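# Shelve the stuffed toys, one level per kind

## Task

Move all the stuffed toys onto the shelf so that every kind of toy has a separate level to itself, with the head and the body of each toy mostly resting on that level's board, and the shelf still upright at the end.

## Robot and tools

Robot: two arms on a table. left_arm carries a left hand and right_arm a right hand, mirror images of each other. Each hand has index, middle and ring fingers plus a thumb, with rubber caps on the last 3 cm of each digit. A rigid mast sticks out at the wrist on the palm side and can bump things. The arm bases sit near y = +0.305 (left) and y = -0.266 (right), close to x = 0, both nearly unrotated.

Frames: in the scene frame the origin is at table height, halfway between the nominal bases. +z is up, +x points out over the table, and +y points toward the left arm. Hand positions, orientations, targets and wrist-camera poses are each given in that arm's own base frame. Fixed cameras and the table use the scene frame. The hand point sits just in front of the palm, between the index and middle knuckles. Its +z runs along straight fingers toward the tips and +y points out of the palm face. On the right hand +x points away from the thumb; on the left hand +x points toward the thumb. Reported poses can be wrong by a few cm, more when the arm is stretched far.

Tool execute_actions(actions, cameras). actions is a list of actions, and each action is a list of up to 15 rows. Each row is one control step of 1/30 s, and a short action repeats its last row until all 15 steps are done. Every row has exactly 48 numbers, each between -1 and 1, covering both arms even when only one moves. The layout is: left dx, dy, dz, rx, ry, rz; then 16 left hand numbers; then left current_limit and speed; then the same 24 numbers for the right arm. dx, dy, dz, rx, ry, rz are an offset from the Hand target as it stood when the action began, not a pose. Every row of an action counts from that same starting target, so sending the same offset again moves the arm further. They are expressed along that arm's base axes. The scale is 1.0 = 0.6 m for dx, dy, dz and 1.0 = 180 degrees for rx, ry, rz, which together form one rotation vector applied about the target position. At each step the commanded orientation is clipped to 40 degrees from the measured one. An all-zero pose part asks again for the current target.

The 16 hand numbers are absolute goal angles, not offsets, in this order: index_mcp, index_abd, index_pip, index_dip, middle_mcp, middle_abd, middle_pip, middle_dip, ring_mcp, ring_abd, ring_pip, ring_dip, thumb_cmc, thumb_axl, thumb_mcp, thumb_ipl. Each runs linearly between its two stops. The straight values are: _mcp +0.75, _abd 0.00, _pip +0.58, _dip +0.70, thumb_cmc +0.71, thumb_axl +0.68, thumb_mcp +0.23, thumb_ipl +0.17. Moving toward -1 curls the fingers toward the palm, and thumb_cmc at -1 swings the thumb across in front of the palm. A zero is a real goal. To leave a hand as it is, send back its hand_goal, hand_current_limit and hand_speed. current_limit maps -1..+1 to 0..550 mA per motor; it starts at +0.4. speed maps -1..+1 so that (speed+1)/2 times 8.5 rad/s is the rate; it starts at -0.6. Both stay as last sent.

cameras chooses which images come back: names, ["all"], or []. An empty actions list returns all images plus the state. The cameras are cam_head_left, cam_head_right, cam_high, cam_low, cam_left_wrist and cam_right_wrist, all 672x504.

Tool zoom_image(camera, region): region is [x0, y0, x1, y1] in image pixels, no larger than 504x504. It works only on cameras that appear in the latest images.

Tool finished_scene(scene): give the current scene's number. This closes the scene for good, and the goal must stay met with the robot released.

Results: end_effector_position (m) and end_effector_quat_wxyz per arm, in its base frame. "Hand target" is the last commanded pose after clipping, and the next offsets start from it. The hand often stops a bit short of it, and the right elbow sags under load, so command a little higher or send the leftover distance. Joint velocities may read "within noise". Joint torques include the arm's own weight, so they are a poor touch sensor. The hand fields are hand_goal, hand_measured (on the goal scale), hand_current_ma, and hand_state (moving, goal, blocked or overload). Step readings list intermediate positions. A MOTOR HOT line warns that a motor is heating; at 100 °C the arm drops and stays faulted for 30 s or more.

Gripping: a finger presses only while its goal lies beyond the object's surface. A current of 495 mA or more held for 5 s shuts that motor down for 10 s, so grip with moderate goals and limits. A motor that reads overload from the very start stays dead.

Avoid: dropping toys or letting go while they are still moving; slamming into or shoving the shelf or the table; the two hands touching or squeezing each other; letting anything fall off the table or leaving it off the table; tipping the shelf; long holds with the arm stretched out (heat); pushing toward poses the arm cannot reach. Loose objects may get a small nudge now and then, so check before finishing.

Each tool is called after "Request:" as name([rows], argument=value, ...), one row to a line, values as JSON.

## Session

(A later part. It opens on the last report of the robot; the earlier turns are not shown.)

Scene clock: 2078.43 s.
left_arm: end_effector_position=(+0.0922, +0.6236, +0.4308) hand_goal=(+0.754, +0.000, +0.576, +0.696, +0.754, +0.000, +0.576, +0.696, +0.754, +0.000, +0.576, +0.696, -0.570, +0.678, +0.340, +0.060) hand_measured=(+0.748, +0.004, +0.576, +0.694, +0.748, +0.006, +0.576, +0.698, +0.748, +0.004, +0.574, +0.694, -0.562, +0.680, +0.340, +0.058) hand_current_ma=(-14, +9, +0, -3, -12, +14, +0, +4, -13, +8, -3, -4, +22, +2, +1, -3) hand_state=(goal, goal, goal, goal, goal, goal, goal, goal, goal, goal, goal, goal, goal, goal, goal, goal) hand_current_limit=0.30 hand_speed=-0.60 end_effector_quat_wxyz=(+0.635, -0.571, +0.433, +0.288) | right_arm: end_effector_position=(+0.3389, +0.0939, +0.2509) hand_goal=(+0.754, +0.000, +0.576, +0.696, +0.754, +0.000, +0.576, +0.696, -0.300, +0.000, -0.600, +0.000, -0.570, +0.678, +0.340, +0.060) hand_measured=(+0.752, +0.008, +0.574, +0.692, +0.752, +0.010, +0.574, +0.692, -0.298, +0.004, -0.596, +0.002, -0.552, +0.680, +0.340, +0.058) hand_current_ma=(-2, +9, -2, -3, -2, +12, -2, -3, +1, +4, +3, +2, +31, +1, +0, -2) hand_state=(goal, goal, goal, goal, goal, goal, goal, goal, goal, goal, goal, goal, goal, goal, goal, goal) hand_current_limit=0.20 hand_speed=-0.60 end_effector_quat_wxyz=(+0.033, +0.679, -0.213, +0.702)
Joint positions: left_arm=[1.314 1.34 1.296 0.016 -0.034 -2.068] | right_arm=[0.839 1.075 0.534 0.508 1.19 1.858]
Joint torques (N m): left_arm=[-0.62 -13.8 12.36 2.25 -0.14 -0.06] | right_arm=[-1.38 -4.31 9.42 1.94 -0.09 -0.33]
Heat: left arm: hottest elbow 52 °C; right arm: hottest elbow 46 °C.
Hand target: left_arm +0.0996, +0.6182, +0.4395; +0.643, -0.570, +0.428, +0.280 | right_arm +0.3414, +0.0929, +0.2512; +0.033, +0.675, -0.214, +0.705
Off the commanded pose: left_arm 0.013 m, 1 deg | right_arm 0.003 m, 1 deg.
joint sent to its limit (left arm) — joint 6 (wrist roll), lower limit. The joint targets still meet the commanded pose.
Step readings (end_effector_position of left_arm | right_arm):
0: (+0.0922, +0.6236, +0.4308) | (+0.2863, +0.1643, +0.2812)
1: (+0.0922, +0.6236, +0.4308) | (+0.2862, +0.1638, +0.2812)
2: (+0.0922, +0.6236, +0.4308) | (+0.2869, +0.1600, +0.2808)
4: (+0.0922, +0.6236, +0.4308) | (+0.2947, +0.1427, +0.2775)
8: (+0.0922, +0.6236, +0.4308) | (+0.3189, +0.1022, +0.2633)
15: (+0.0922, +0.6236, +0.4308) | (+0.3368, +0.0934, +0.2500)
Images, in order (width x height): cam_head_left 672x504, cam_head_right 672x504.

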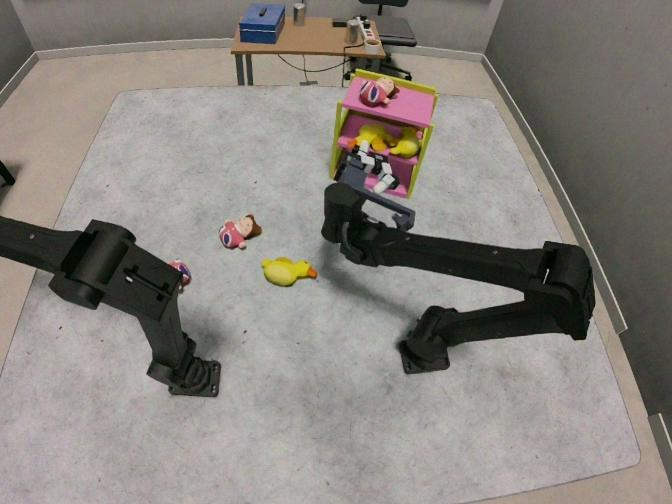

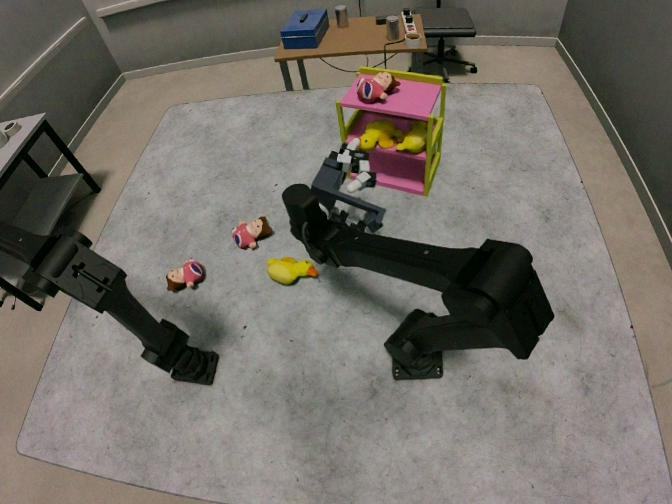

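Request:
execute_actions([
  [[0,0,0,0,0,0,0.754,0,0.576,0.696,0.754,0,0.576,0.696,0.754,0,0.576,0.696,-0.571,0.678,0.34,0.06,0.3,-0.6,0.163,-0.048,-0.04,0,0,0,0.754,0,0.576,0.696,0.754,0,0.576,0.696,-0.3,0,-0.6,0,-0.57,0.678,0.34,0.06,0.2,-0.6]],
], cameras=["cam_head_right","cam_head_left"])

Request:
zoom_image(camera="cam_head_left", region=[310, 60, 460, 210])

Request:
zoom_image(camera="cam_head_right", region=[310, 60, 460, 210])

Scene clock: 2085.27 s.
left_arm: end_effector_position=(+0.0922, +0.6236, +0.4308) hand_goal=(+0.754, +0.000, +0.576, +0.696, +0.754, +0.000, +0.576, +0.696, +0.754, +0.000, +0.576, +0.696, -0.570, +0.678, +0.340, +0.060) hand_measured=(+0.748, +0.004, +0.576, +0.694, +0.748, +0.006, +0.576, +0.698, +0.748, +0.004, +0.574, +0.694, -0.562, +0.680, +0.340, +0.058) hand_current_ma=(-14, +9, +0, -3, -12, +14, +0, +4, -13, +8, -3, -4, +22, +2, +1, -3) hand_state=(goal, goal, goal, goal, goal, goal, goal, goal, goal, goal, goal, goal, goal, goal, goal, goal) hand_current_limit=0.30 hand_speed=-0.60 end_effector_quat_wxyz=(+0.635, -0.571, +0.433, +0.288) | right_arm: end_effector_position=(+0.4192, +0.0558, +0.2015) hand_goal=(+0.754, +0.000, +0.576, +0.696, +0.754, +0.000, +0.576, +0.696, -0.300, +0.000, -0.600, +0.000, -0.570, +0.678, +0.340, +0.060) hand_measured=(+0.752, +0.008, +0.574, +0.692, +0.752, +0.010, +0.574, +0.692, -0.300, +0.004, -0.598, +0.002, -0.552, +0.680, +0.340, +0.058) hand_current_ma=(-1, +9, -2, -3, -1, +12, -1, -3, +0, +4, +3, +2, +31, +1, +0, -2) hand_state=(goal, goal, goal, goal, goal, goal, goal, goal, goal, goal, goal, goal, goal, goal, goal, goal) hand_current_limit=0.20 hand_speed=-0.60 end_effector_quat_wxyz=(+0.051, +0.697, -0.200, +0.687)
Joint positions: left_arm=[1.314 1.34 1.296 0.016 -0.034 -2.068] | right_arm=[0.585 1.301 0.561 0.654 0.937 1.845]
Joint torques (N m): left_arm=[-0.85 -14.15 12.36 2.32 -0.08 -0.04] | right_arm=[-1.55 -6.77 13.19 2.36 -0.03 -0.35]
Heat: left arm: hottest elbow 52 °C; right arm: hottest elbow 46 °C.
Hand target: left_arm +0.0996, +0.6182, +0.4395; +0.643, -0.570, +0.428, +0.280 | right_arm +0.4392, +0.0640, +0.2272; +0.033, +0.675, -0.214, +0.705
Off the commanded pose: left_arm 0.013 m, 1 deg | right_arm 0.034 m, 4 deg.
joint sent to its limit (left arm) — joint 6 (wrist roll), lower limit. The joint targets still meet the commanded pose.
Step readings (end_effector_position of left_arm | right_arm):
0: (+0.0922, +0.6236, +0.4308) | (+0.3389, +0.0939, +0.2509)
1: (+0.0922, +0.6236, +0.4308) | (+0.3398, +0.0943, +0.2509)
2: (+0.0922, +0.6236, +0.4308) | (+0.3466, +0.0961, +0.2500)
4: (+0.0922, +0.6236, +0.4308) | (+0.3650, +0.0916, +0.2436)
8: (+0.0922, +0.6236, +0.4308) | (+0.3956, +0.0596, +0.2150)
15: (+0.0922, +0.6236, +0.4308) | (+0.4123, +0.0511, +0.1911)
Images, in order (width x height): cam_head_left 672x504, cam_head_right 672x504.

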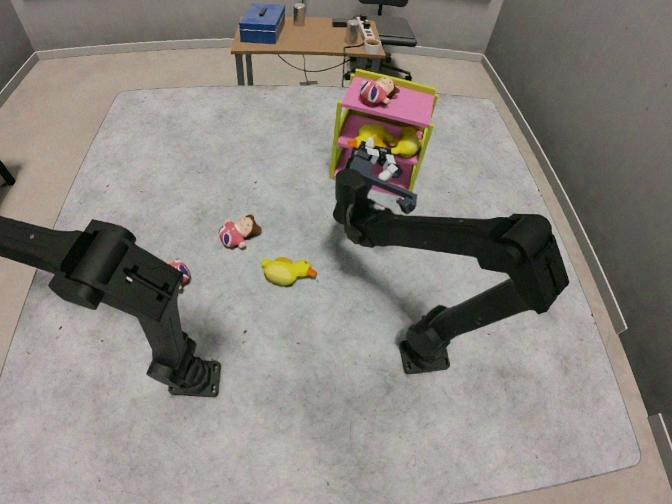

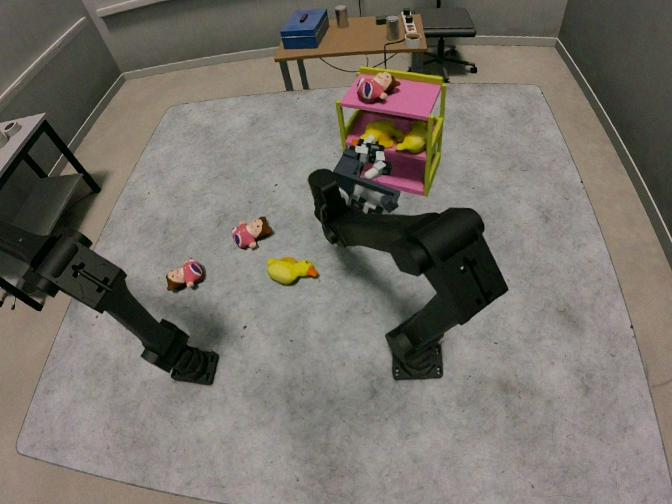

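Scaled by 3.360 from the camera's 672x504 image, which has a finer 960x720 frame.

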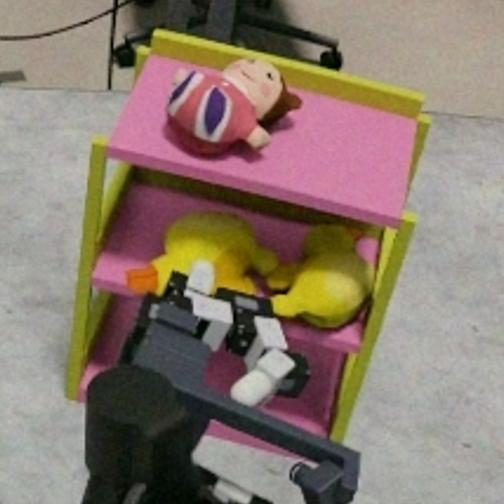

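Scaled by 3.360 from the camera's 672x504 image, which has a finer 960x720 frame.

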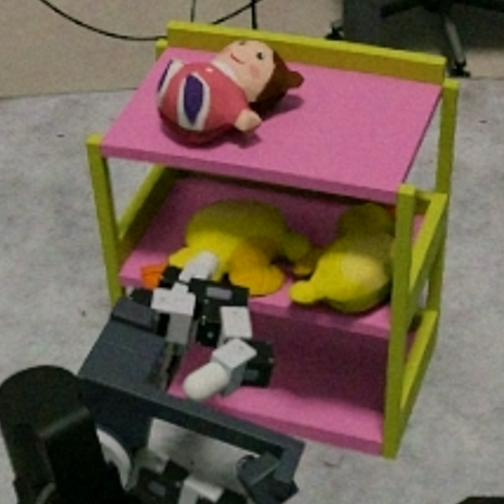

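Request:
execute_actions([
  [[0,0,0,0,0,0,0.754,0,0.576,0.696,0.754,0,0.576,0.696,0.754,0,0.576,0.696,-0.571,0.678,0.34,0.06,0.3,-0.6,0.075,-0.03,0.0,0,0,0,0.754,0,0.576,0.696,0.754,0,0.576,0.696,-0.3,0,-0.6,0,-0.57,0.678,0.34,0.06,0.2,-0.6]],
])

Scene clock: 2096.10 s.
left_arm: end_effector_position=(+0.0922, +0.6236, +0.4308) hand_goal=(+0.754, +0.000, +0.576, +0.696, +0.754, +0.000, +0.576, +0.696, +0.754, +0.000, +0.576, +0.696, -0.570, +0.678, +0.340, +0.060) hand_measured=(+0.748, +0.004, +0.576, +0.694, +0.748, +0.006, +0.576, +0.698, +0.748, +0.004, +0.574, +0.694, -0.562, +0.680, +0.340, +0.058) hand_current_ma=(-14, +9, +0, -3, -12, +14, +0, +4, -13, +8, -3, -4, +22, +2, +1, -3) hand_state=(goal, goal, goal, goal, goal, goal, goal, goal, goal, goal, goal, goal, goal, goal, goal, goal) hand_current_limit=0.30 hand_speed=-0.60 end_effector_quat_wxyz=(+0.635, -0.571, +0.433, +0.288) | right_arm: end_effector_position=(+0.4626, +0.0376, +0.2008) hand_goal=(+0.754, +0.000, +0.576, +0.696, +0.754, +0.000, +0.576, +0.696, -0.300, +0.000, -0.600, +0.000, -0.570, +0.678, +0.340, +0.060) hand_measured=(+0.752, +0.006, +0.574, +0.694, +0.752, +0.010, +0.574, +0.692, -0.300, +0.004, -0.598, +0.002, -0.552, +0.680, +0.340, +0.058) hand_current_ma=(-2, +5, -2, -2, -1, +12, -1, -3, +0, +4, +3, +2, +31, +1, +0, -2) hand_state=(goal, goal, goal, goal, goal, goal, goal, goal, goal, goal, goal, goal, goal, goal, goal, goal) hand_current_limit=0.20 hand_speed=-0.60 end_effector_quat_wxyz=(+0.051, +0.698, -0.202, +0.685)
Joint positions: left_arm=[1.314 1.34 1.296 0.016 -0.034 -2.068] | right_arm=[0.479 1.379 0.634 0.663 0.834 1.84]
Joint torques (N m): left_arm=[-1.03 -14.04 12.34 2.21 -0.12 -0.03] | right_arm=[-1.08 -6.77 13.72 2.47 -0.09 -0.3]
Heat: left arm: hottest elbow 52 °C; right arm: hottest elbow 46 °C.
Hand target: left_arm +0.0996, +0.6182, +0.4395; +0.643, -0.570, +0.428, +0.280 | right_arm +0.4842, +0.0461, +0.2272; +0.033, +0.675, -0.214, +0.705
Off the commanded pose: left_arm 0.013 m, 1 deg | right_arm 0.035 m, 4 deg.
joint sent to its limit (left arm) — joint 6 (wrist roll), lower limit. The joint targets still meet the commanded pose.
Step readings (end_effector_position of left_arm | right_arm):
0: (+0.0922, +0.6236, +0.4308) | (+0.4192, +0.0558, +0.2015)
1: (+0.0922, +0.6236, +0.4308) | (+0.4197, +0.0561, +0.2015)
2: (+0.0922, +0.6236, +0.4308) | (+0.4226, +0.0565, +0.2013)
4: (+0.0922, +0.6236, +0.4308) | (+0.4324, +0.0538, +0.2015)
8: (+0.0922, +0.6236, +0.4308) | (+0.4533, +0.0403, +0.2025)
15: (+0.0922, +0.6236, +0.4308) | (+0.4619, +0.0371, +0.2002)

Request:
execute_actions([
  [[0,0,0,0,0,0,0.754,0,0.576,0.696,0.754,0,0.576,0.696,0.754,0,0.576,0.696,-0.571,0.678,0.34,0.06,0.3,-0.6,0.05,-0.018,0.0,0,0,0,0.754,0,0.576,0.696,0.754,0,0.576,0.696,-0.3,0,-0.6,0,-0.57,0.678,0.34,0.06,0.2,-0.6]],
], cameras=["cam_head_right","cam_head_left","cam_low"])

Request:
zoom_image(camera="cam_head_left", region=[310, 60, 460, 210])

Request:
zoom_image(camera="cam_head_right", region=[310, 60, 460, 210])

Scene clock: 2102.73 s.
left_arm: end_effector_position=(+0.0922, +0.6236, +0.4308) hand_goal=(+0.754, +0.000, +0.576, +0.696, +0.754, +0.000, +0.576, +0.696, +0.754, +0.000, +0.576, +0.696, -0.570, +0.678, +0.340, +0.060) hand_measured=(+0.748, +0.004, +0.576, +0.694, +0.748, +0.006, +0.576, +0.698, +0.748, +0.004, +0.574, +0.694, -0.562, +0.680, +0.340, +0.058) hand_current_ma=(-14, +9, +0, -3, -12, +14, +0, +4, -13, +8, -3, -4, +22, +2, +1, -3) hand_state=(goal, goal, goal, goal, goal, goal, goal, goal, goal, goal, goal, goal, goal, goal, goal, goal) hand_current_limit=0.30 hand_speed=-0.60 end_effector_quat_wxyz=(+0.635, -0.571, +0.433, +0.288) | right_arm: end_effector_position=(+0.4922, +0.0286, +0.2007) hand_goal=(+0.754, +0.000, +0.576, +0.696, +0.754, +0.000, +0.576, +0.696, -0.300, +0.000, -0.600, +0.000, -0.570, +0.678, +0.340, +0.060) hand_measured=(+0.752, +0.002, +0.574, +0.694, +0.752, +0.010, +0.574, +0.692, -0.300, +0.004, -0.598, +0.002, -0.552, +0.680, +0.340, +0.058) hand_current_ma=(-3, +2, -2, -2, -1, +12, -1, -3, +0, +4, +3, +2, +31, +1, +0, -2) hand_state=(goal, goal, goal, goal, goal, goal, goal, goal, goal, goal, goal, goal, goal, goal, goal, goal) hand_current_limit=0.20 hand_speed=-0.60 end_effector_quat_wxyz=(+0.049, +0.698, -0.204, +0.685)
Joint positions: left_arm=[1.314 1.34 1.296 0.016 -0.034 -2.068] | right_arm=[0.424 1.436 0.694 0.663 0.777 1.84]
Joint torques (N m): left_arm=[-0.79 -13.8 12.36 2.29 -0.12 -0.08] | right_arm=[-1.08 -8.23 13.86 2.33 -0.07 -0.33]
Heat: left arm: hottest elbow 52 °C; right arm: hottest elbow 46 °C.
Hand target: left_arm +0.0996, +0.6182, +0.4395; +0.643, -0.570, +0.428, +0.280 | right_arm +0.5142, +0.0352, +0.2271; +0.033, +0.675, -0.214, +0.705
Off the commanded pose: left_arm 0.013 m, 1 deg | right_arm 0.035 m, 4 deg.
joint sent to its limit (left arm) — joint 6 (wrist roll), lower limit. The joint targets still meet the commanded pose.
Step readings (end_effector_position of left_arm | right_arm):
0: (+0.0922, +0.6236, +0.4308) | (+0.4627, +0.0376, +0.2010)
1: (+0.0922, +0.6236, +0.4308) | (+0.4631, +0.0378, +0.2008)
2: (+0.0922, +0.6236, +0.4308) | (+0.4648, +0.0378, +0.2009)
4: (+0.0922, +0.6236, +0.4308) | (+0.4723, +0.0378, +0.2004)
8: (+0.0922, +0.6236, +0.4308) | (+0.4869, +0.0321, +0.2013)
15: (+0.0922, +0.6236, +0.4308) | (+0.4920, +0.0284, +0.2009)
Images, in order (width x height): cam_head_left 672x504, cam_head_right 672x504, cam_low 672x504.

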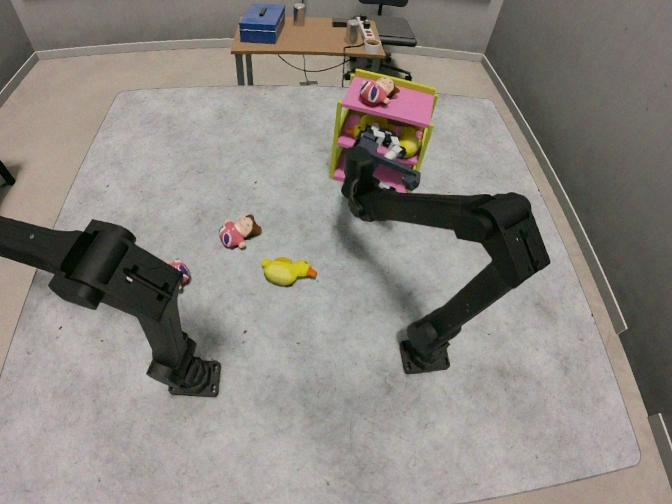

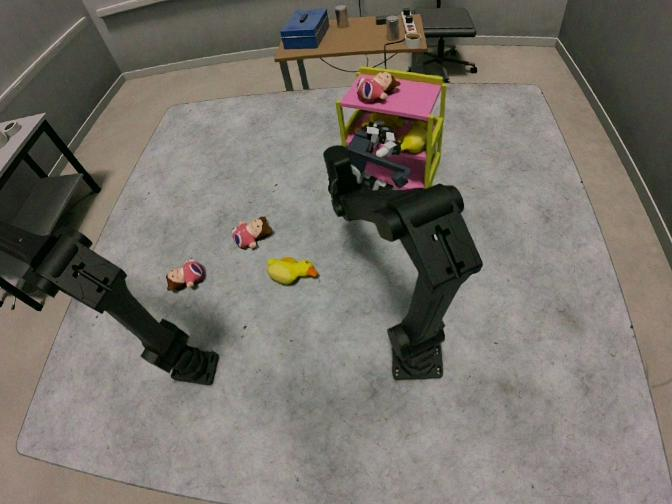

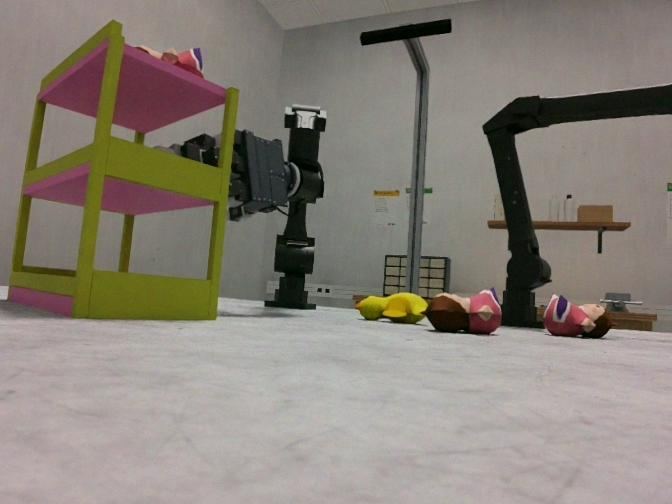

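Scaled by 3.360 from the camera's 672x504 image, which has a finer 960x720 frame.

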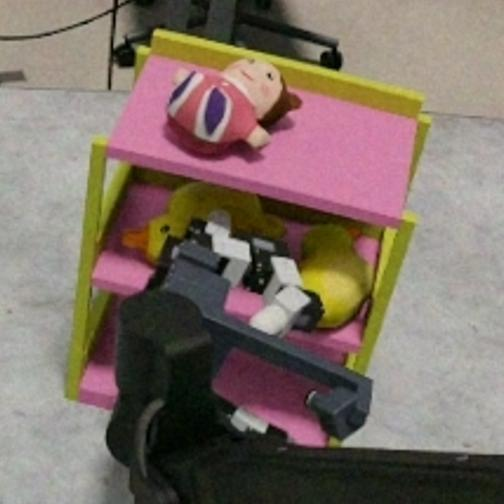

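Scaled by 3.360 from the camera's 672x504 image, which has a finer 960x720 frame.

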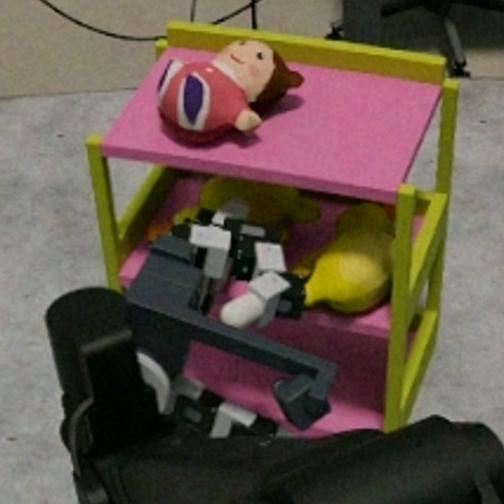

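Request:
execute_actions([
  [[0,0,0,0,0,0,0.754,0,0.576,0.696,0.754,0,0.576,0.696,0.754,0,0.576,0.696,-0.571,0.678,0.34,0.06,0.3,-0.6,0.05,-0.018,0.0,0,0,0,0.754,0,0.576,0.696,0.754,0,0.576,0.696,-0.3,0,-0.6,0,-0.57,0.678,0.34,0.06,0.2,-0.6]],
], cameras=["cam_head_right","cam_head_left"])

Request:
zoom_image(camera="cam_head_left", region=[310, 60, 460, 210])

Request:
zoom_image(camera="cam_head_right", region=[310, 60, 460, 210])

Scene clock: 2111.60 s.
left_arm: end_effector_position=(+0.0922, +0.6236, +0.4308) hand_goal=(+0.754, +0.000, +0.576, +0.696, +0.754, +0.000, +0.576, +0.696, +0.754, +0.000, +0.576, +0.696, -0.570, +0.678, +0.340, +0.060) hand_measured=(+0.748, +0.004, +0.576, +0.694, +0.748, +0.006, +0.576, +0.698, +0.748, +0.004, +0.574, +0.694, -0.562, +0.680, +0.340, +0.058) hand_current_ma=(-14, +9, +0, -3, -12, +14, +0, +4, -13, +8, -3, -4, +22, +2, +1, -3) hand_state=(goal, goal, goal, goal, goal, goal, goal, goal, goal, goal, goal, goal, goal, goal, goal, goal) hand_current_limit=0.30 hand_speed=-0.60 end_effector_quat_wxyz=(+0.635, -0.571, +0.433, +0.288) | right_arm: end_effector_position=(+0.5218, +0.0197, +0.2008) hand_goal=(+0.754, +0.000, +0.576, +0.696, +0.754, +0.000, +0.576, +0.696, -0.300, +0.000, -0.600, +0.000, -0.570, +0.678, +0.340, +0.060) hand_measured=(+0.752, +0.002, +0.574, +0.694, +0.752, +0.010, +0.574, +0.692, -0.300, +0.004, -0.598, +0.002, -0.552, +0.680, +0.340, +0.058) hand_current_ma=(-1, +2, -1, -2, -2, +12, -1, -3, +0, +4, +3, +2, +31, +1, +0, -2) hand_state=(goal, goal, goal, goal, goal, goal, goal, goal, goal, goal, goal, goal, goal, goal, goal, goal) hand_current_limit=0.20 hand_speed=-0.60 end_effector_quat_wxyz=(+0.046, +0.697, -0.205, +0.686)
Joint positions: left_arm=[1.314 1.34 1.296 0.016 -0.034 -2.068] | right_arm=[0.374 1.493 0.756 0.663 0.726 1.84]
Joint torques (N m): left_arm=[-1.08 -13.8 12.41 2.24 -0.11 -0.02] | right_arm=[-1.14 -8.35 13.94 2.25 -0.09 -0.32]
Heat: left arm: hottest elbow 52 °C; right arm: hottest elbow 48 °C.
Hand target: left_arm +0.0996, +0.6182, +0.4395; +0.643, -0.570, +0.428, +0.280 | right_arm +0.5441, +0.0245, +0.2271; +0.033, +0.675, -0.214, +0.705
Off the commanded pose: left_arm 0.013 m, 1 deg | right_arm 0.035 m, 4 deg.
joint sent to its limit (left arm) — joint 6 (wrist roll), lower limit. The joint targets still meet the commanded pose.
Step readings (end_effector_position of left_arm | right_arm):
0: (+0.0922, +0.6236, +0.4308) | (+0.4922, +0.0286, +0.2007)
1: (+0.0922, +0.6236, +0.4308) | (+0.4927, +0.0290, +0.2007)
2: (+0.0922, +0.6236, +0.4308) | (+0.4942, +0.0286, +0.2008)
4: (+0.0922, +0.6236, +0.4308) | (+0.5019, +0.0287, +0.2010)
8: (+0.0922, +0.6236, +0.4308) | (+0.5168, +0.0226, +0.2013)
15: (+0.0922, +0.6236, +0.4308) | (+0.5215, +0.0195, +0.2008)
Images, in order (width x height): cam_head_left 672x504, cam_head_right 672x504.

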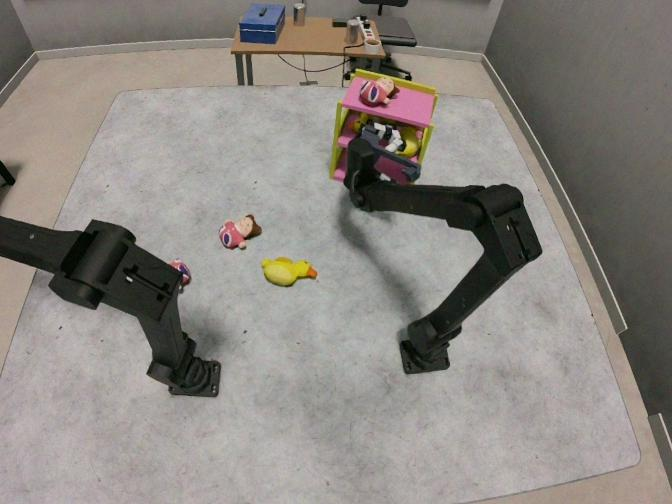

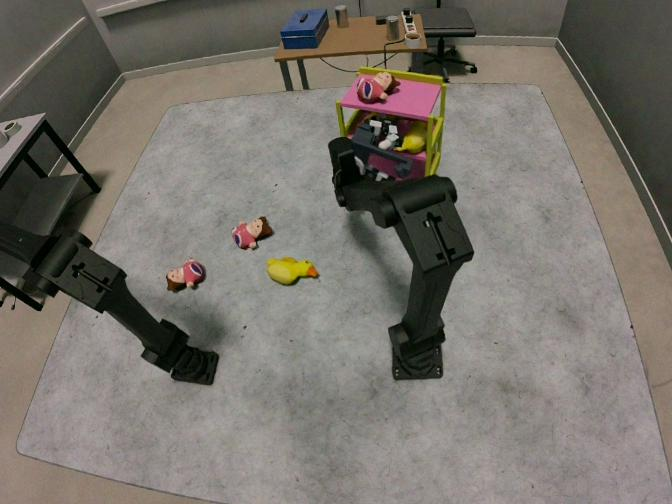

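Scaled by 3.360 from the camera's 672x504 image, which has a finer 960x720 frame.

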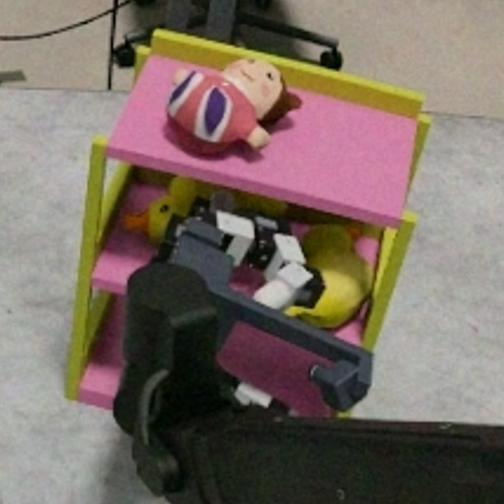

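Scaled by 3.360 from the camera's 672x504 image, which has a finer 960x720 frame.

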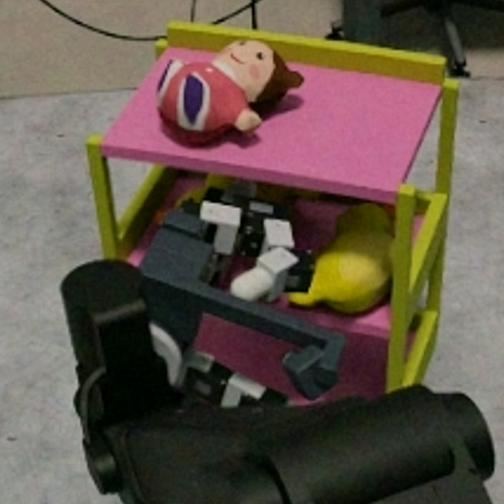

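Request:
execute_actions([
  [[0,0,0,0,0,0,0.754,0,0.576,0.696,0.754,0,0.576,0.696,0.754,0,0.576,0.696,-0.571,0.678,0.34,0.06,0.3,-0.6,0.037,-0.013,0.0,0,0,0,0.754,0,0.576,0.696,0.754,0,0.576,0.696,-0.3,0,-0.6,0,-0.57,0.678,0.34,0.06,0.2,-0.6]],
  [[0,0,0,0,0,0,0.754,0,0.576,0.696,0.754,0,0.576,0.696,0.754,0,0.576,0.696,-0.571,0.678,0.34,0.06,0.3,-0.6,-0.16,0.058,0.0,0,0,0,0.754,0,0.576,0.696,0.754,0,0.576,0.696,-0.3,0,-0.6,0,-0.57,0.678,0.34,0.06,0.2,-0.6]],
  [[0,0,0,0,0,0,0.754,0,0.576,0.696,0.754,0,0.576,0.696,0.754,0,0.576,0.696,-0.571,0.678,0.34,0.06,0.3,-0.6,-0.16,0.04,0.04,0,0,0,0.754,0,0.576,0.696,0.754,0,0.576,0.696,-0.3,0,-0.6,0,-0.57,0.678,0.34,0.06,0.2,-0.6]],
], cameras=["cam_head_right","cam_head_left"])

Request:
zoom_image(camera="cam_head_left", region=[310, 60, 460, 210])

Request:
zoom_image(camera="cam_head_right", region=[310, 60, 460, 210])

Scene clock: 2122.27 s.
left_arm: end_effector_position=(+0.0922, +0.6236, +0.4308) hand_goal=(+0.754, +0.000, +0.576, +0.696, +0.754, +0.000, +0.576, +0.696, +0.754, +0.000, +0.576, +0.696, -0.570, +0.678, +0.340, +0.060) hand_measured=(+0.748, +0.004, +0.576, +0.694, +0.748, +0.006, +0.576, +0.698, +0.748, +0.004, +0.574, +0.694, -0.562, +0.680, +0.340, +0.058) hand_current_ma=(-14, +9, +0, -3, -12, +14, +0, +4, -13, +8, -3, -4, +22, +2, +1, -3) hand_state=(goal, goal, goal, goal, goal, goal, goal, goal, goal, goal, goal, goal, goal, goal, goal, goal) hand_current_limit=0.30 hand_speed=-0.60 end_effector_quat_wxyz=(+0.635, -0.571, +0.433, +0.288) | right_arm: end_effector_position=(+0.3783, +0.0753, +0.2531) hand_goal=(+0.754, +0.000, +0.576, +0.696, +0.754, +0.000, +0.576, +0.696, -0.300, +0.000, -0.600, +0.000, -0.570, +0.678, +0.340, +0.060) hand_measured=(+0.752, +0.006, +0.578, +0.696, +0.752, +0.010, +0.574, +0.692, -0.300, +0.004, -0.598, +0.002, -0.552, +0.680, +0.340, +0.058) hand_current_ma=(-2, +5, +1, +0, -2, +12, -1, -3, +0, +4, +3, +2, +31, +1, +0, -2) hand_state=(goal, goal, goal, goal, goal, goal, goal, goal, goal, goal, goal, goal, goal, goal, goal, goal) hand_current_limit=0.20 hand_speed=-0.60 end_effector_quat_wxyz=(+0.030, +0.671, -0.220, +0.708)
Joint positions: left_arm=[1.314 1.34 1.296 0.016 -0.034 -2.068] | right_arm=[0.709 1.131 0.565 0.573 1.067 1.84]
Joint torques (N m): left_arm=[-0.79 -13.74 12.46 2.21 -0.13 -0.02] | right_arm=[-0.03 -5.54 8.77 0.91 0.15 -0.28]
Heat: left arm: hottest elbow 52 °C; right arm: hottest elbow 49 °C.
Hand target: left_arm +0.0996, +0.6182, +0.4395; +0.643, -0.570, +0.428, +0.280 | right_arm +0.3744, +0.0755, +0.2511; +0.033, +0.675, -0.214, +0.705
Off the commanded pose: left_arm 0.013 m, 1 deg | right_arm 0.004 m, 1 deg.
joint sent to its limit (left arm) — joint 6 (wrist roll), lower limit. The joint targets still meet the commanded pose.
Step readings (end_effector_position of left_arm | right_arm):
0: (+0.0922, +0.6236, +0.4308) | (+0.5219, +0.0197, +0.2009)
1: (+0.0922, +0.6236, +0.4308) | (+0.5221, +0.0198, +0.2007)
2: (+0.0922, +0.6236, +0.4308) | (+0.5233, +0.0202, +0.2008)
4: (+0.0922, +0.6236, +0.4308) | (+0.5290, +0.0200, +0.2011)
8: (+0.0922, +0.6236, +0.4308) | (+0.5396, +0.0173, +0.2003)
15: (+0.0922, +0.6236, +0.4308) | (+0.5419, +0.0180, +0.2002)
16: (+0.0922, +0.6236, +0.4308) | (+0.5416, +0.0177, +0.2002)
17: (+0.0922, +0.6236, +0.4308) | (+0.5390, +0.0179, +0.2012)
19: (+0.0922, +0.6236, +0.4308) | (+0.5254, +0.0204, +0.2036)
23: (+0.0922, +0.6236, +0.4308) | (+0.4916, +0.0375, +0.2124)
30: (+0.0922, +0.6236, +0.4308) | (+0.4755, +0.0519, +0.2266)
31: (+0.0922, +0.6236, +0.4308) | (+0.4742, +0.0514, +0.2263)
32: (+0.0922, +0.6236, +0.4308) | (+0.4685, +0.0501, +0.2257)
34: (+0.0922, +0.6236, +0.4308) | (+0.4455, +0.0496, +0.2247)
38: (+0.0922, +0.6236, +0.4308) | (+0.4031, +0.0626, +0.2357)
45: (+0.0922, +0.6236, +0.4308) | (+0.3808, +0.0748, +0.2556)
Images, in order (width x height): cam_head_left 672x504, cam_head_right 672x504.

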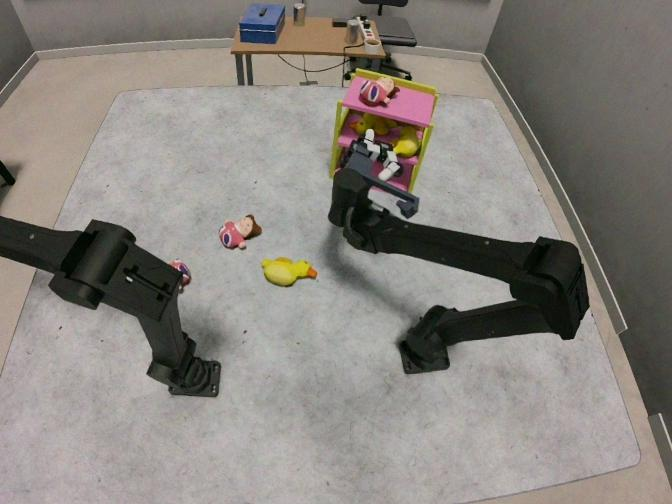

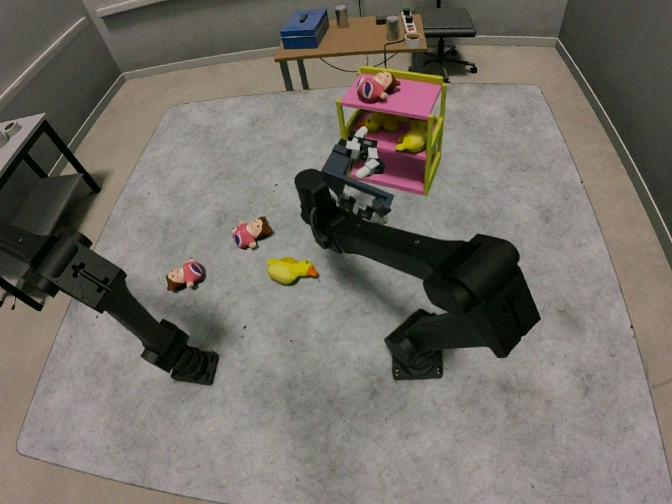

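Scaled by 3.360 from the camera's 672x504 image, which has a finer 960x720 frame.

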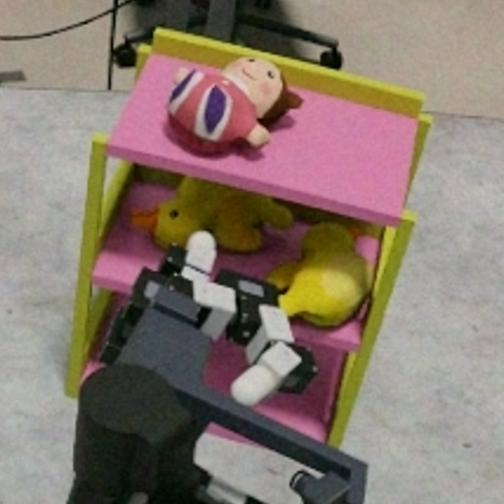

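Scaled by 3.360 from the camera's 672x504 image, which has a finer 960x720 frame.

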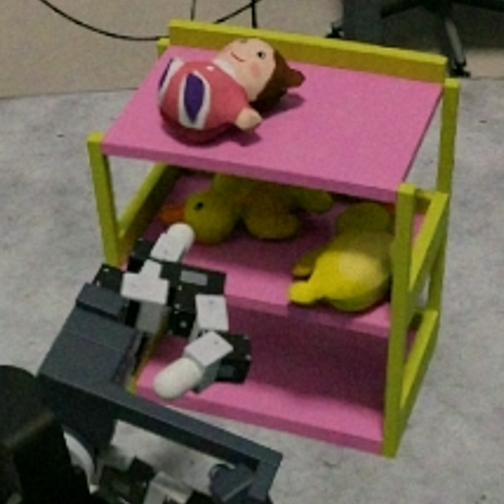

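Request:
zoom_image(camera="cam_head_left", region=[210, 200, 340, 300])

Request:
zoom_image(camera="cam_head_right", region=[210, 200, 340, 300])

Scaled by 3.877 from the camera's 672x504 image, which has a finer 960x720 frame.

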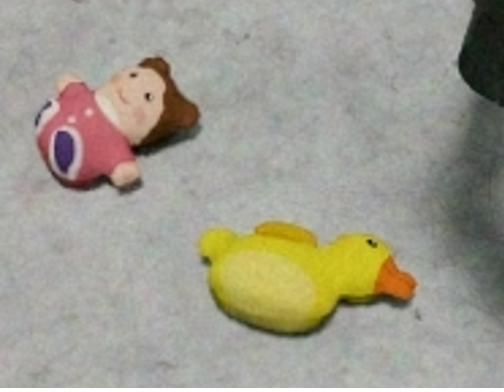

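Scaled by 3.877 from the camera's 672x504 image, which has a finer 960x720 frame.

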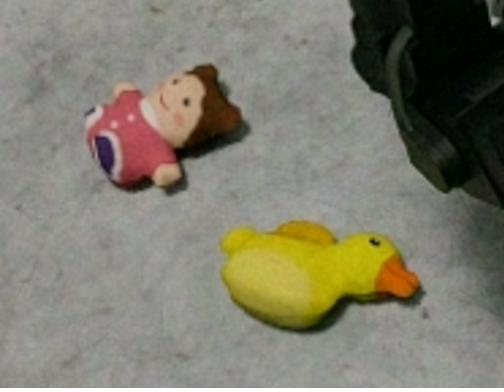

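Request:
execute_actions([
  [[0.167,-0.097,-0.033,0,0,-0.08,0.754,0,0.576,0.696,0.754,0,0.576,0.696,0.754,0,0.576,0.696,-0.571,0.678,0.34,0.06,0.3,-0.6,-0.057,-0.176,0.048,0,0,0,0.754,0,0.576,0.696,0.754,0,0.576,0.696,-0.3,0,-0.6,0,-0.57,0.678,0.34,0.06,0.2,-0.6]],
  [[0.15,-0.15,-0.033,0,0,-0.08,0.754,0,0.576,0.696,0.754,0,0.576,0.696,0.754,0,0.576,0.696,-0.571,0.678,0.34,0.06,0.3,-0.6,-0.033,-0.183,0.067,0,0,0,0.754,0,0.576,0.696,0.754,0,0.576,0.696,-0.3,0,-0.6,0,-0.57,0.678,0.34,0.06,0.2,-0.6]],
  [[0.10,-0.183,-0.033,0,0,-0.08,0.754,0,0.576,0.696,0.754,0,0.576,0.696,0.754,0,0.576,0.696,-0.571,0.678,0.34,0.06,0.3,-0.6,-0.033,-0.183,0.05,0,0,0,0.754,0,0.576,0.696,0.754,0,0.576,0.696,-0.3,0,-0.6,0,-0.57,0.678,0.34,0.06,0.2,-0.6]],
  [[0.05,-0.2,-0.033,0,0,-0.08,0.754,0,0.576,0.696,0.754,0,0.576,0.696,0.754,0,0.576,0.696,-0.571,0.678,0.34,0.06,0.3,-0.6,-0.05,-0.167,0.017,0,0,0,0.754,0,0.576,0.696,0.754,0,0.576,0.696,-0.3,0,-0.6,0,-0.57,0.678,0.34,0.06,0.2,-0.6]],
  [[0.0,0,0,0,0,0,0.754,0,0.576,0.696,0.754,0,0.576,0.696,0.754,0,0.576,0.696,-0.571,0.678,0.34,0.06,0.3,-0.6,-0.083,-0.133,0.017,0,0,0,0.754,0,0.576,0.696,0.754,0,0.576,0.696,0.754,0,0.576,0.696,-0.57,0.678,0.34,0.06,0.2,-0.6]],
], cameras=["cam_head_right","cam_head_left"])

Scene clock: 2219.90 s.
left_arm: end_effector_position=(+0.3782, +0.2469, +0.3531) hand_goal=(+0.754, +0.000, +0.576, +0.696, +0.754, +0.000, +0.576, +0.696, +0.754, +0.000, +0.576, +0.696, -0.570, +0.678, +0.340, +0.060) hand_measured=(+0.748, +0.004, +0.576, +0.694, +0.748, +0.006, +0.576, +0.698, +0.748, +0.004, +0.574, +0.694, -0.562, +0.680, +0.340, +0.058) hand_current_ma=(-15, +9, +0, -3, -13, +10, +0, +4, -14, +8, -3, -4, +21, +2, +1, -3) hand_state=(goal, goal, goal, goal, goal, goal, goal, goal, goal, goal, goal, goal, goal, goal, goal, goal) hand_current_limit=0.30 hand_speed=-0.60 end_effector_quat_wxyz=(+0.695, -0.295, +0.653, -0.056) | right_arm: end_effector_position=(+0.2120, -0.4143, +0.3203) hand_goal=(+0.754, +0.000, +0.576, +0.696, +0.754, +0.000, +0.576, +0.696, +0.754, +0.000, +0.576, +0.696, -0.570, +0.678, +0.340, +0.060) hand_measured=(+0.750, +0.006, +0.576, +0.696, +0.750, +0.010, +0.574, +0.694, +0.746, +0.004, +0.570, +0.694, -0.552, +0.680, +0.340, +0.058) hand_current_ma=(-4, +5, +0, +0, -4, +10, -1, -2, -13, +4, -6, -2, +31, +1, +0, -2) hand_state=(goal, goal, goal, goal, goal, goal, goal, goal, goal, goal, goal, goal, goal, goal, goal, goal) hand_current_limit=0.20 hand_speed=-0.60 end_effector_quat_wxyz=(+0.011, +0.686, -0.246, +0.685)
Joint positions: left_arm=[0.5 0.829 0.739 0.063 0.156 -2.071] | right_arm=[-1.301 0.933 0.701 0.129 -0.938 1.815]
Joint torques (N m): left_arm=[-1.03 -5.42 12.56 2.36 -0.11 -0.02] | right_arm=[-0.26 -4.25 17.29 2.58 -0.25 -0.06]
Heat: left arm: hottest elbow 52 °C; right arm: hottest elbow 43 °C.
Hand target: left_arm +0.3799, +0.2401, +0.3602; +0.699, -0.293, +0.649, -0.065 | right_arm +0.2209, -0.4297, +0.3707; +0.033, +0.675, -0.214, +0.705
Off the commanded pose: left_arm 0.010 m, 1 deg | right_arm 0.053 m, 5 deg.
joint sent to its limit (left arm) — joint 6 (wrist roll), lower limit. The joint targets still meet the commanded pose.
Step readings (end_effector_position of left_arm | right_arm):
0: (+0.0922, +0.6236, +0.4308) | (+0.3782, +0.0753, +0.2531)
1: (+0.0932, +0.6235, +0.4301) | (+0.3782, +0.0753, +0.2529)
2: (+0.1003, +0.6218, +0.4273) | (+0.3788, +0.0735, +0.2523)
4: (+0.1141, +0.6126, +0.4175) | (+0.3734, +0.0559, +0.2522)
8: (+0.1675, +0.5813, +0.3934) | (+0.3490, -0.0032, +0.2657)
15: (+0.2072, +0.5638, +0.3917) | (+0.3392, -0.0270, +0.2823)
16: (+0.2069, +0.5635, +0.3925) | (+0.3396, -0.0275, +0.2812)
17: (+0.2097, +0.5607, +0.3919) | (+0.3427, -0.0291, +0.2806)
19: (+0.2177, +0.5476, +0.3871) | (+0.3410, -0.0481, +0.2847)
23: (+0.2602, +0.4998, +0.3742) | (+0.3158, -0.1062, +0.3096)
30: (+0.2933, +0.4715, +0.3822) | (+0.3123, -0.1348, +0.2995)
31: (+0.2930, +0.4714, +0.3820) | (+0.3136, -0.1357, +0.2967)
32: (+0.2955, +0.4678, +0.3805) | (+0.3165, -0.1373, +0.2935)
34: (+0.3016, +0.4523, +0.3728) | (+0.3122, -0.1554, +0.2897)
38: (+0.3314, +0.3954, +0.3556) | (+0.2838, -0.2091, +0.2913)
45: (+0.3497, +0.3632, +0.3655) | (+0.2870, -0.2355, +0.3056)
46: (+0.3494, +0.3629, +0.3655) | (+0.2888, -0.2369, +0.3055)
47: (+0.3513, +0.3587, +0.3639) | (+0.2911, -0.2390, +0.3046)
49: (+0.3558, +0.3402, +0.3567) | (+0.2845, -0.2560, +0.3021)
53: (+0.3729, +0.2770, +0.3423) | (+0.2519, -0.3083, +0.2983)
60: (+0.3792, +0.2460, +0.3532) | (+0.2582, -0.3309, +0.3013)
61: (+0.3788, +0.2464, +0.3534) | (+0.2598, -0.3313, +0.3019)
62: (+0.3784, +0.2468, +0.3534) | (+0.2616, -0.3312, +0.3032)
64: (+0.3781, +0.2471, +0.3532) | (+0.2522, -0.3436, +0.3064)
68: (+0.3781, +0.2471, +0.3531) | (+0.2114, -0.3911, +0.3147)
75: (+0.3782, +0.2469, +0.3531) | (+0.2106, -0.4127, +0.3174)
Images, in order (width x height): cam_head_left 672x504, cam_head_right 672x504.

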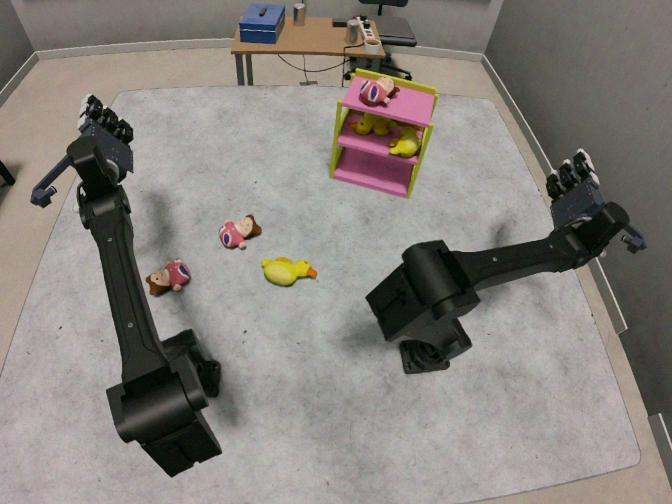

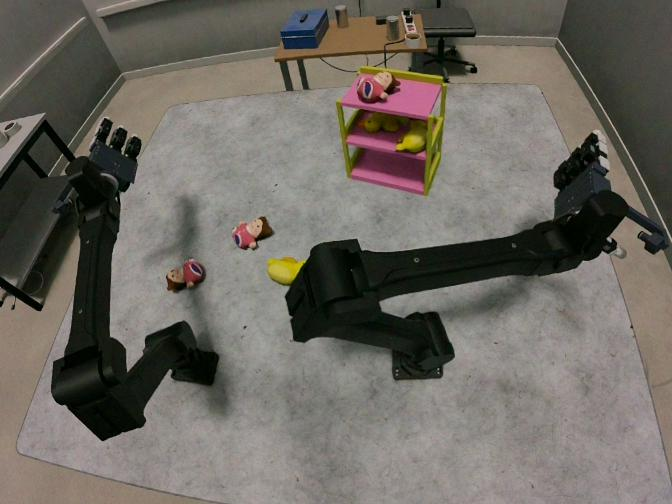

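Request:
zoom_image(camera="cam_head_left", region=[310, 60, 460, 210])

Request:
zoom_image(camera="cam_head_right", region=[310, 60, 460, 210])

Scaled by 3.360 from the camera's 672x504 image, which has a finer 960x720 frame.

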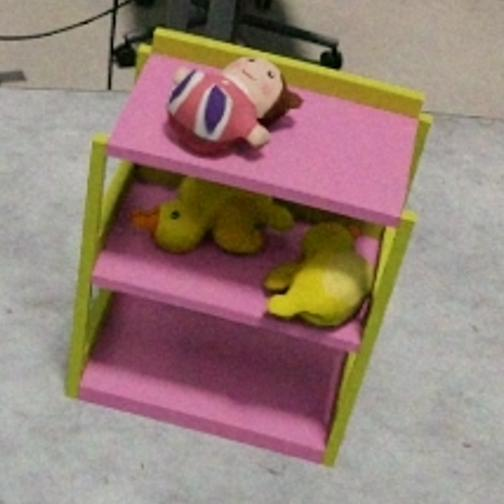

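Scaled by 3.360 from the camera's 672x504 image, which has a finer 960x720 frame.

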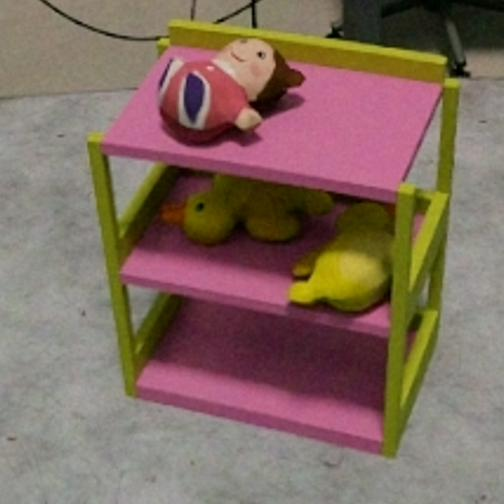

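Request:
execute_actions([
  [[0.017,-0.2,-0.033,0,0,-0.08,0.754,0,0.576,0.696,0.754,0,0.576,0.696,0.754,0,0.576,0.696,-0.571,0.678,0.34,0.06,0.3,-0.6,-0.068,-0.167,0.05,0,0,0,0.754,0,0.576,0.696,0.754,0,0.576,0.696,0.754,0,0.576,0.696,-0.57,0.678,0.34,0.06,0.2,-0.6]],
  [[-0.008,-0.2,-0.033,0,0,-0.08,0.754,0,0.576,0.696,0.754,0,0.576,0.696,0.754,0,0.576,0.696,-0.571,0.678,0.34,0.06,0.3,-0.6,-0.067,-0.167,0.033,0,0,0,0.754,0,0.576,0.696,0.754,0,0.576,0.696,0.754,0,0.576,0.696,-0.57,0.678,0.34,0.06,0.2,-0.6]],
  [[-0.025,-0.183,-0.033,0,0,0,0.754,0,0.576,0.696,0.754,0,0.576,0.696,0.754,0,0.576,0.696,-0.571,0.678,0.34,0.06,0.3,-0.6,0,0,0,0,0,0,0.754,0,0.576,0.696,0.754,0,0.576,0.696,0.754,0,0.576,0.696,-0.57,0.678,0.34,0.06,0.2,-0.6]],
], cameras=["cam_head_right","cam_head_left"])

Scene clock: 2245.90 s.
left_arm: end_effector_position=(+0.3666, -0.1006, +0.2872) hand_goal=(+0.754, +0.000, +0.576, +0.696, +0.754, +0.000, +0.576, +0.696, +0.754, +0.000, +0.576, +0.696, -0.570, +0.678, +0.340, +0.060) hand_measured=(+0.748, +0.004, +0.576, +0.694, +0.748, +0.004, +0.576, +0.698, +0.748, +0.004, +0.574, +0.694, -0.562, +0.680, +0.340, +0.058) hand_current_ma=(-14, +8, -1, -3, -13, +9, -1, +3, -13, +8, -3, -4, +21, +2, +0, -3) hand_state=(goal, goal, goal, goal, goal, goal, goal, goal, goal, goal, goal, goal, goal, goal, goal, goal) hand_current_limit=0.30 hand_speed=-0.60 end_effector_quat_wxyz=(+0.657, -0.114, +0.713, -0.217) | right_arm: end_effector_position=(+0.1352, -0.6185, +0.3821) hand_goal=(+0.754, +0.000, +0.576, +0.696, +0.754, +0.000, +0.576, +0.696, +0.754, +0.000, +0.576, +0.696, -0.570, +0.678, +0.340, +0.060) hand_measured=(+0.750, +0.006, +0.576, +0.696, +0.750, +0.010, +0.574, +0.694, +0.750, +0.004, +0.574, +0.694, -0.552, +0.680, +0.340, +0.058) hand_current_ma=(-3, +5, +0, +0, -3, +10, -1, -2, -3, +4, -2, -2, +31, +1, +0, -2) hand_state=(goal, goal, goal, goal, goal, goal, goal, goal, goal, goal, goal, goal, goal, goal, goal, goal) hand_current_limit=0.20 hand_speed=-0.60 end_effector_quat_wxyz=(+0.019, +0.676, -0.235, +0.699)
Joint positions: left_arm=[-0.63 0.727 0.529 0.149 -0.469 -2.071] | right_arm=[-1.569 1.44 1.239 0.135 -1.205 1.817]
Joint torques (N m): left_arm=[-0.44 -2.37 13.45 3.19 -0.13 0] | right_arm=[-0.26 -9.7 17.13 0.99 -0.23 -0.1]
Heat: left arm: hottest elbow 55 °C; right arm: hottest elbow 51 °C.
Hand target: left_arm +0.3703, -0.1095, +0.3008; +0.661, -0.122, +0.702, -0.236 | right_arm +0.1400, -0.6301, +0.4204; +0.033, +0.675, -0.214, +0.705
Off the commanded pose: left_arm 0.017 m, 3 deg | right_arm 0.040 m, 3 deg.
joint sent to its limit (left arm) — joint 6 (wrist roll), lower limit. The joint targets still meet the commanded pose.
Step readings (end_effector_position of left_arm | right_arm):
0: (+0.3782, +0.2469, +0.3531) | (+0.2120, -0.4143, +0.3203)
1: (+0.3786, +0.2461, +0.3526) | (+0.2125, -0.4141, +0.3205)
2: (+0.3798, +0.2420, +0.3513) | (+0.2136, -0.4143, +0.3219)
4: (+0.3843, +0.2191, +0.3445) | (+0.2075, -0.4286, +0.3287)
8: (+0.3905, +0.1552, +0.3298) | (+0.1731, -0.4831, +0.3466)
15: (+0.3905, +0.1268, +0.3339) | (+0.1700, -0.5127, +0.3502)
16: (+0.3906, +0.1261, +0.3335) | (+0.1714, -0.5132, +0.3501)
17: (+0.3910, +0.1219, +0.3322) | (+0.1728, -0.5147, +0.3514)
19: (+0.3918, +0.0993, +0.3271) | (+0.1711, -0.5299, +0.3593)
23: (+0.3890, +0.0336, +0.3147) | (+0.1423, -0.5829, +0.3745)
30: (+0.3857, +0.0061, +0.3128) | (+0.1301, -0.6155, +0.3705)
31: (+0.3853, +0.0067, +0.3128) | (+0.1314, -0.6162, +0.3704)
32: (+0.3835, +0.0067, +0.3122) | (+0.1324, -0.6164, +0.3708)
34: (+0.3781, -0.0075, +0.3099) | (+0.1335, -0.6169, +0.3735)
38: (+0.3644, -0.0742, +0.3011) | (+0.1352, -0.6179, +0.3796)
45: (+0.3641, -0.1021, +0.2884) | (+0.1352, -0.6186, +0.3823)
Images, in order (width x height): cam_head_left 672x504, cam_head_right 672x504.

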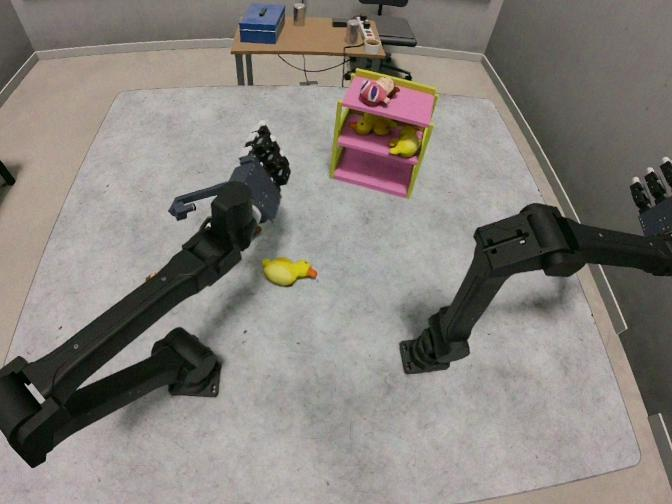

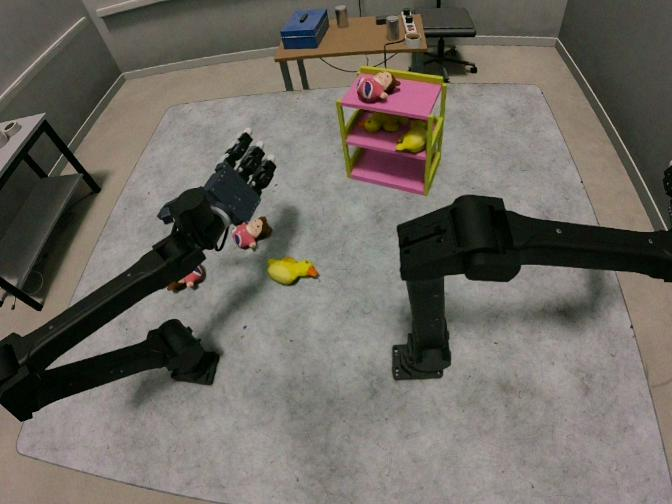

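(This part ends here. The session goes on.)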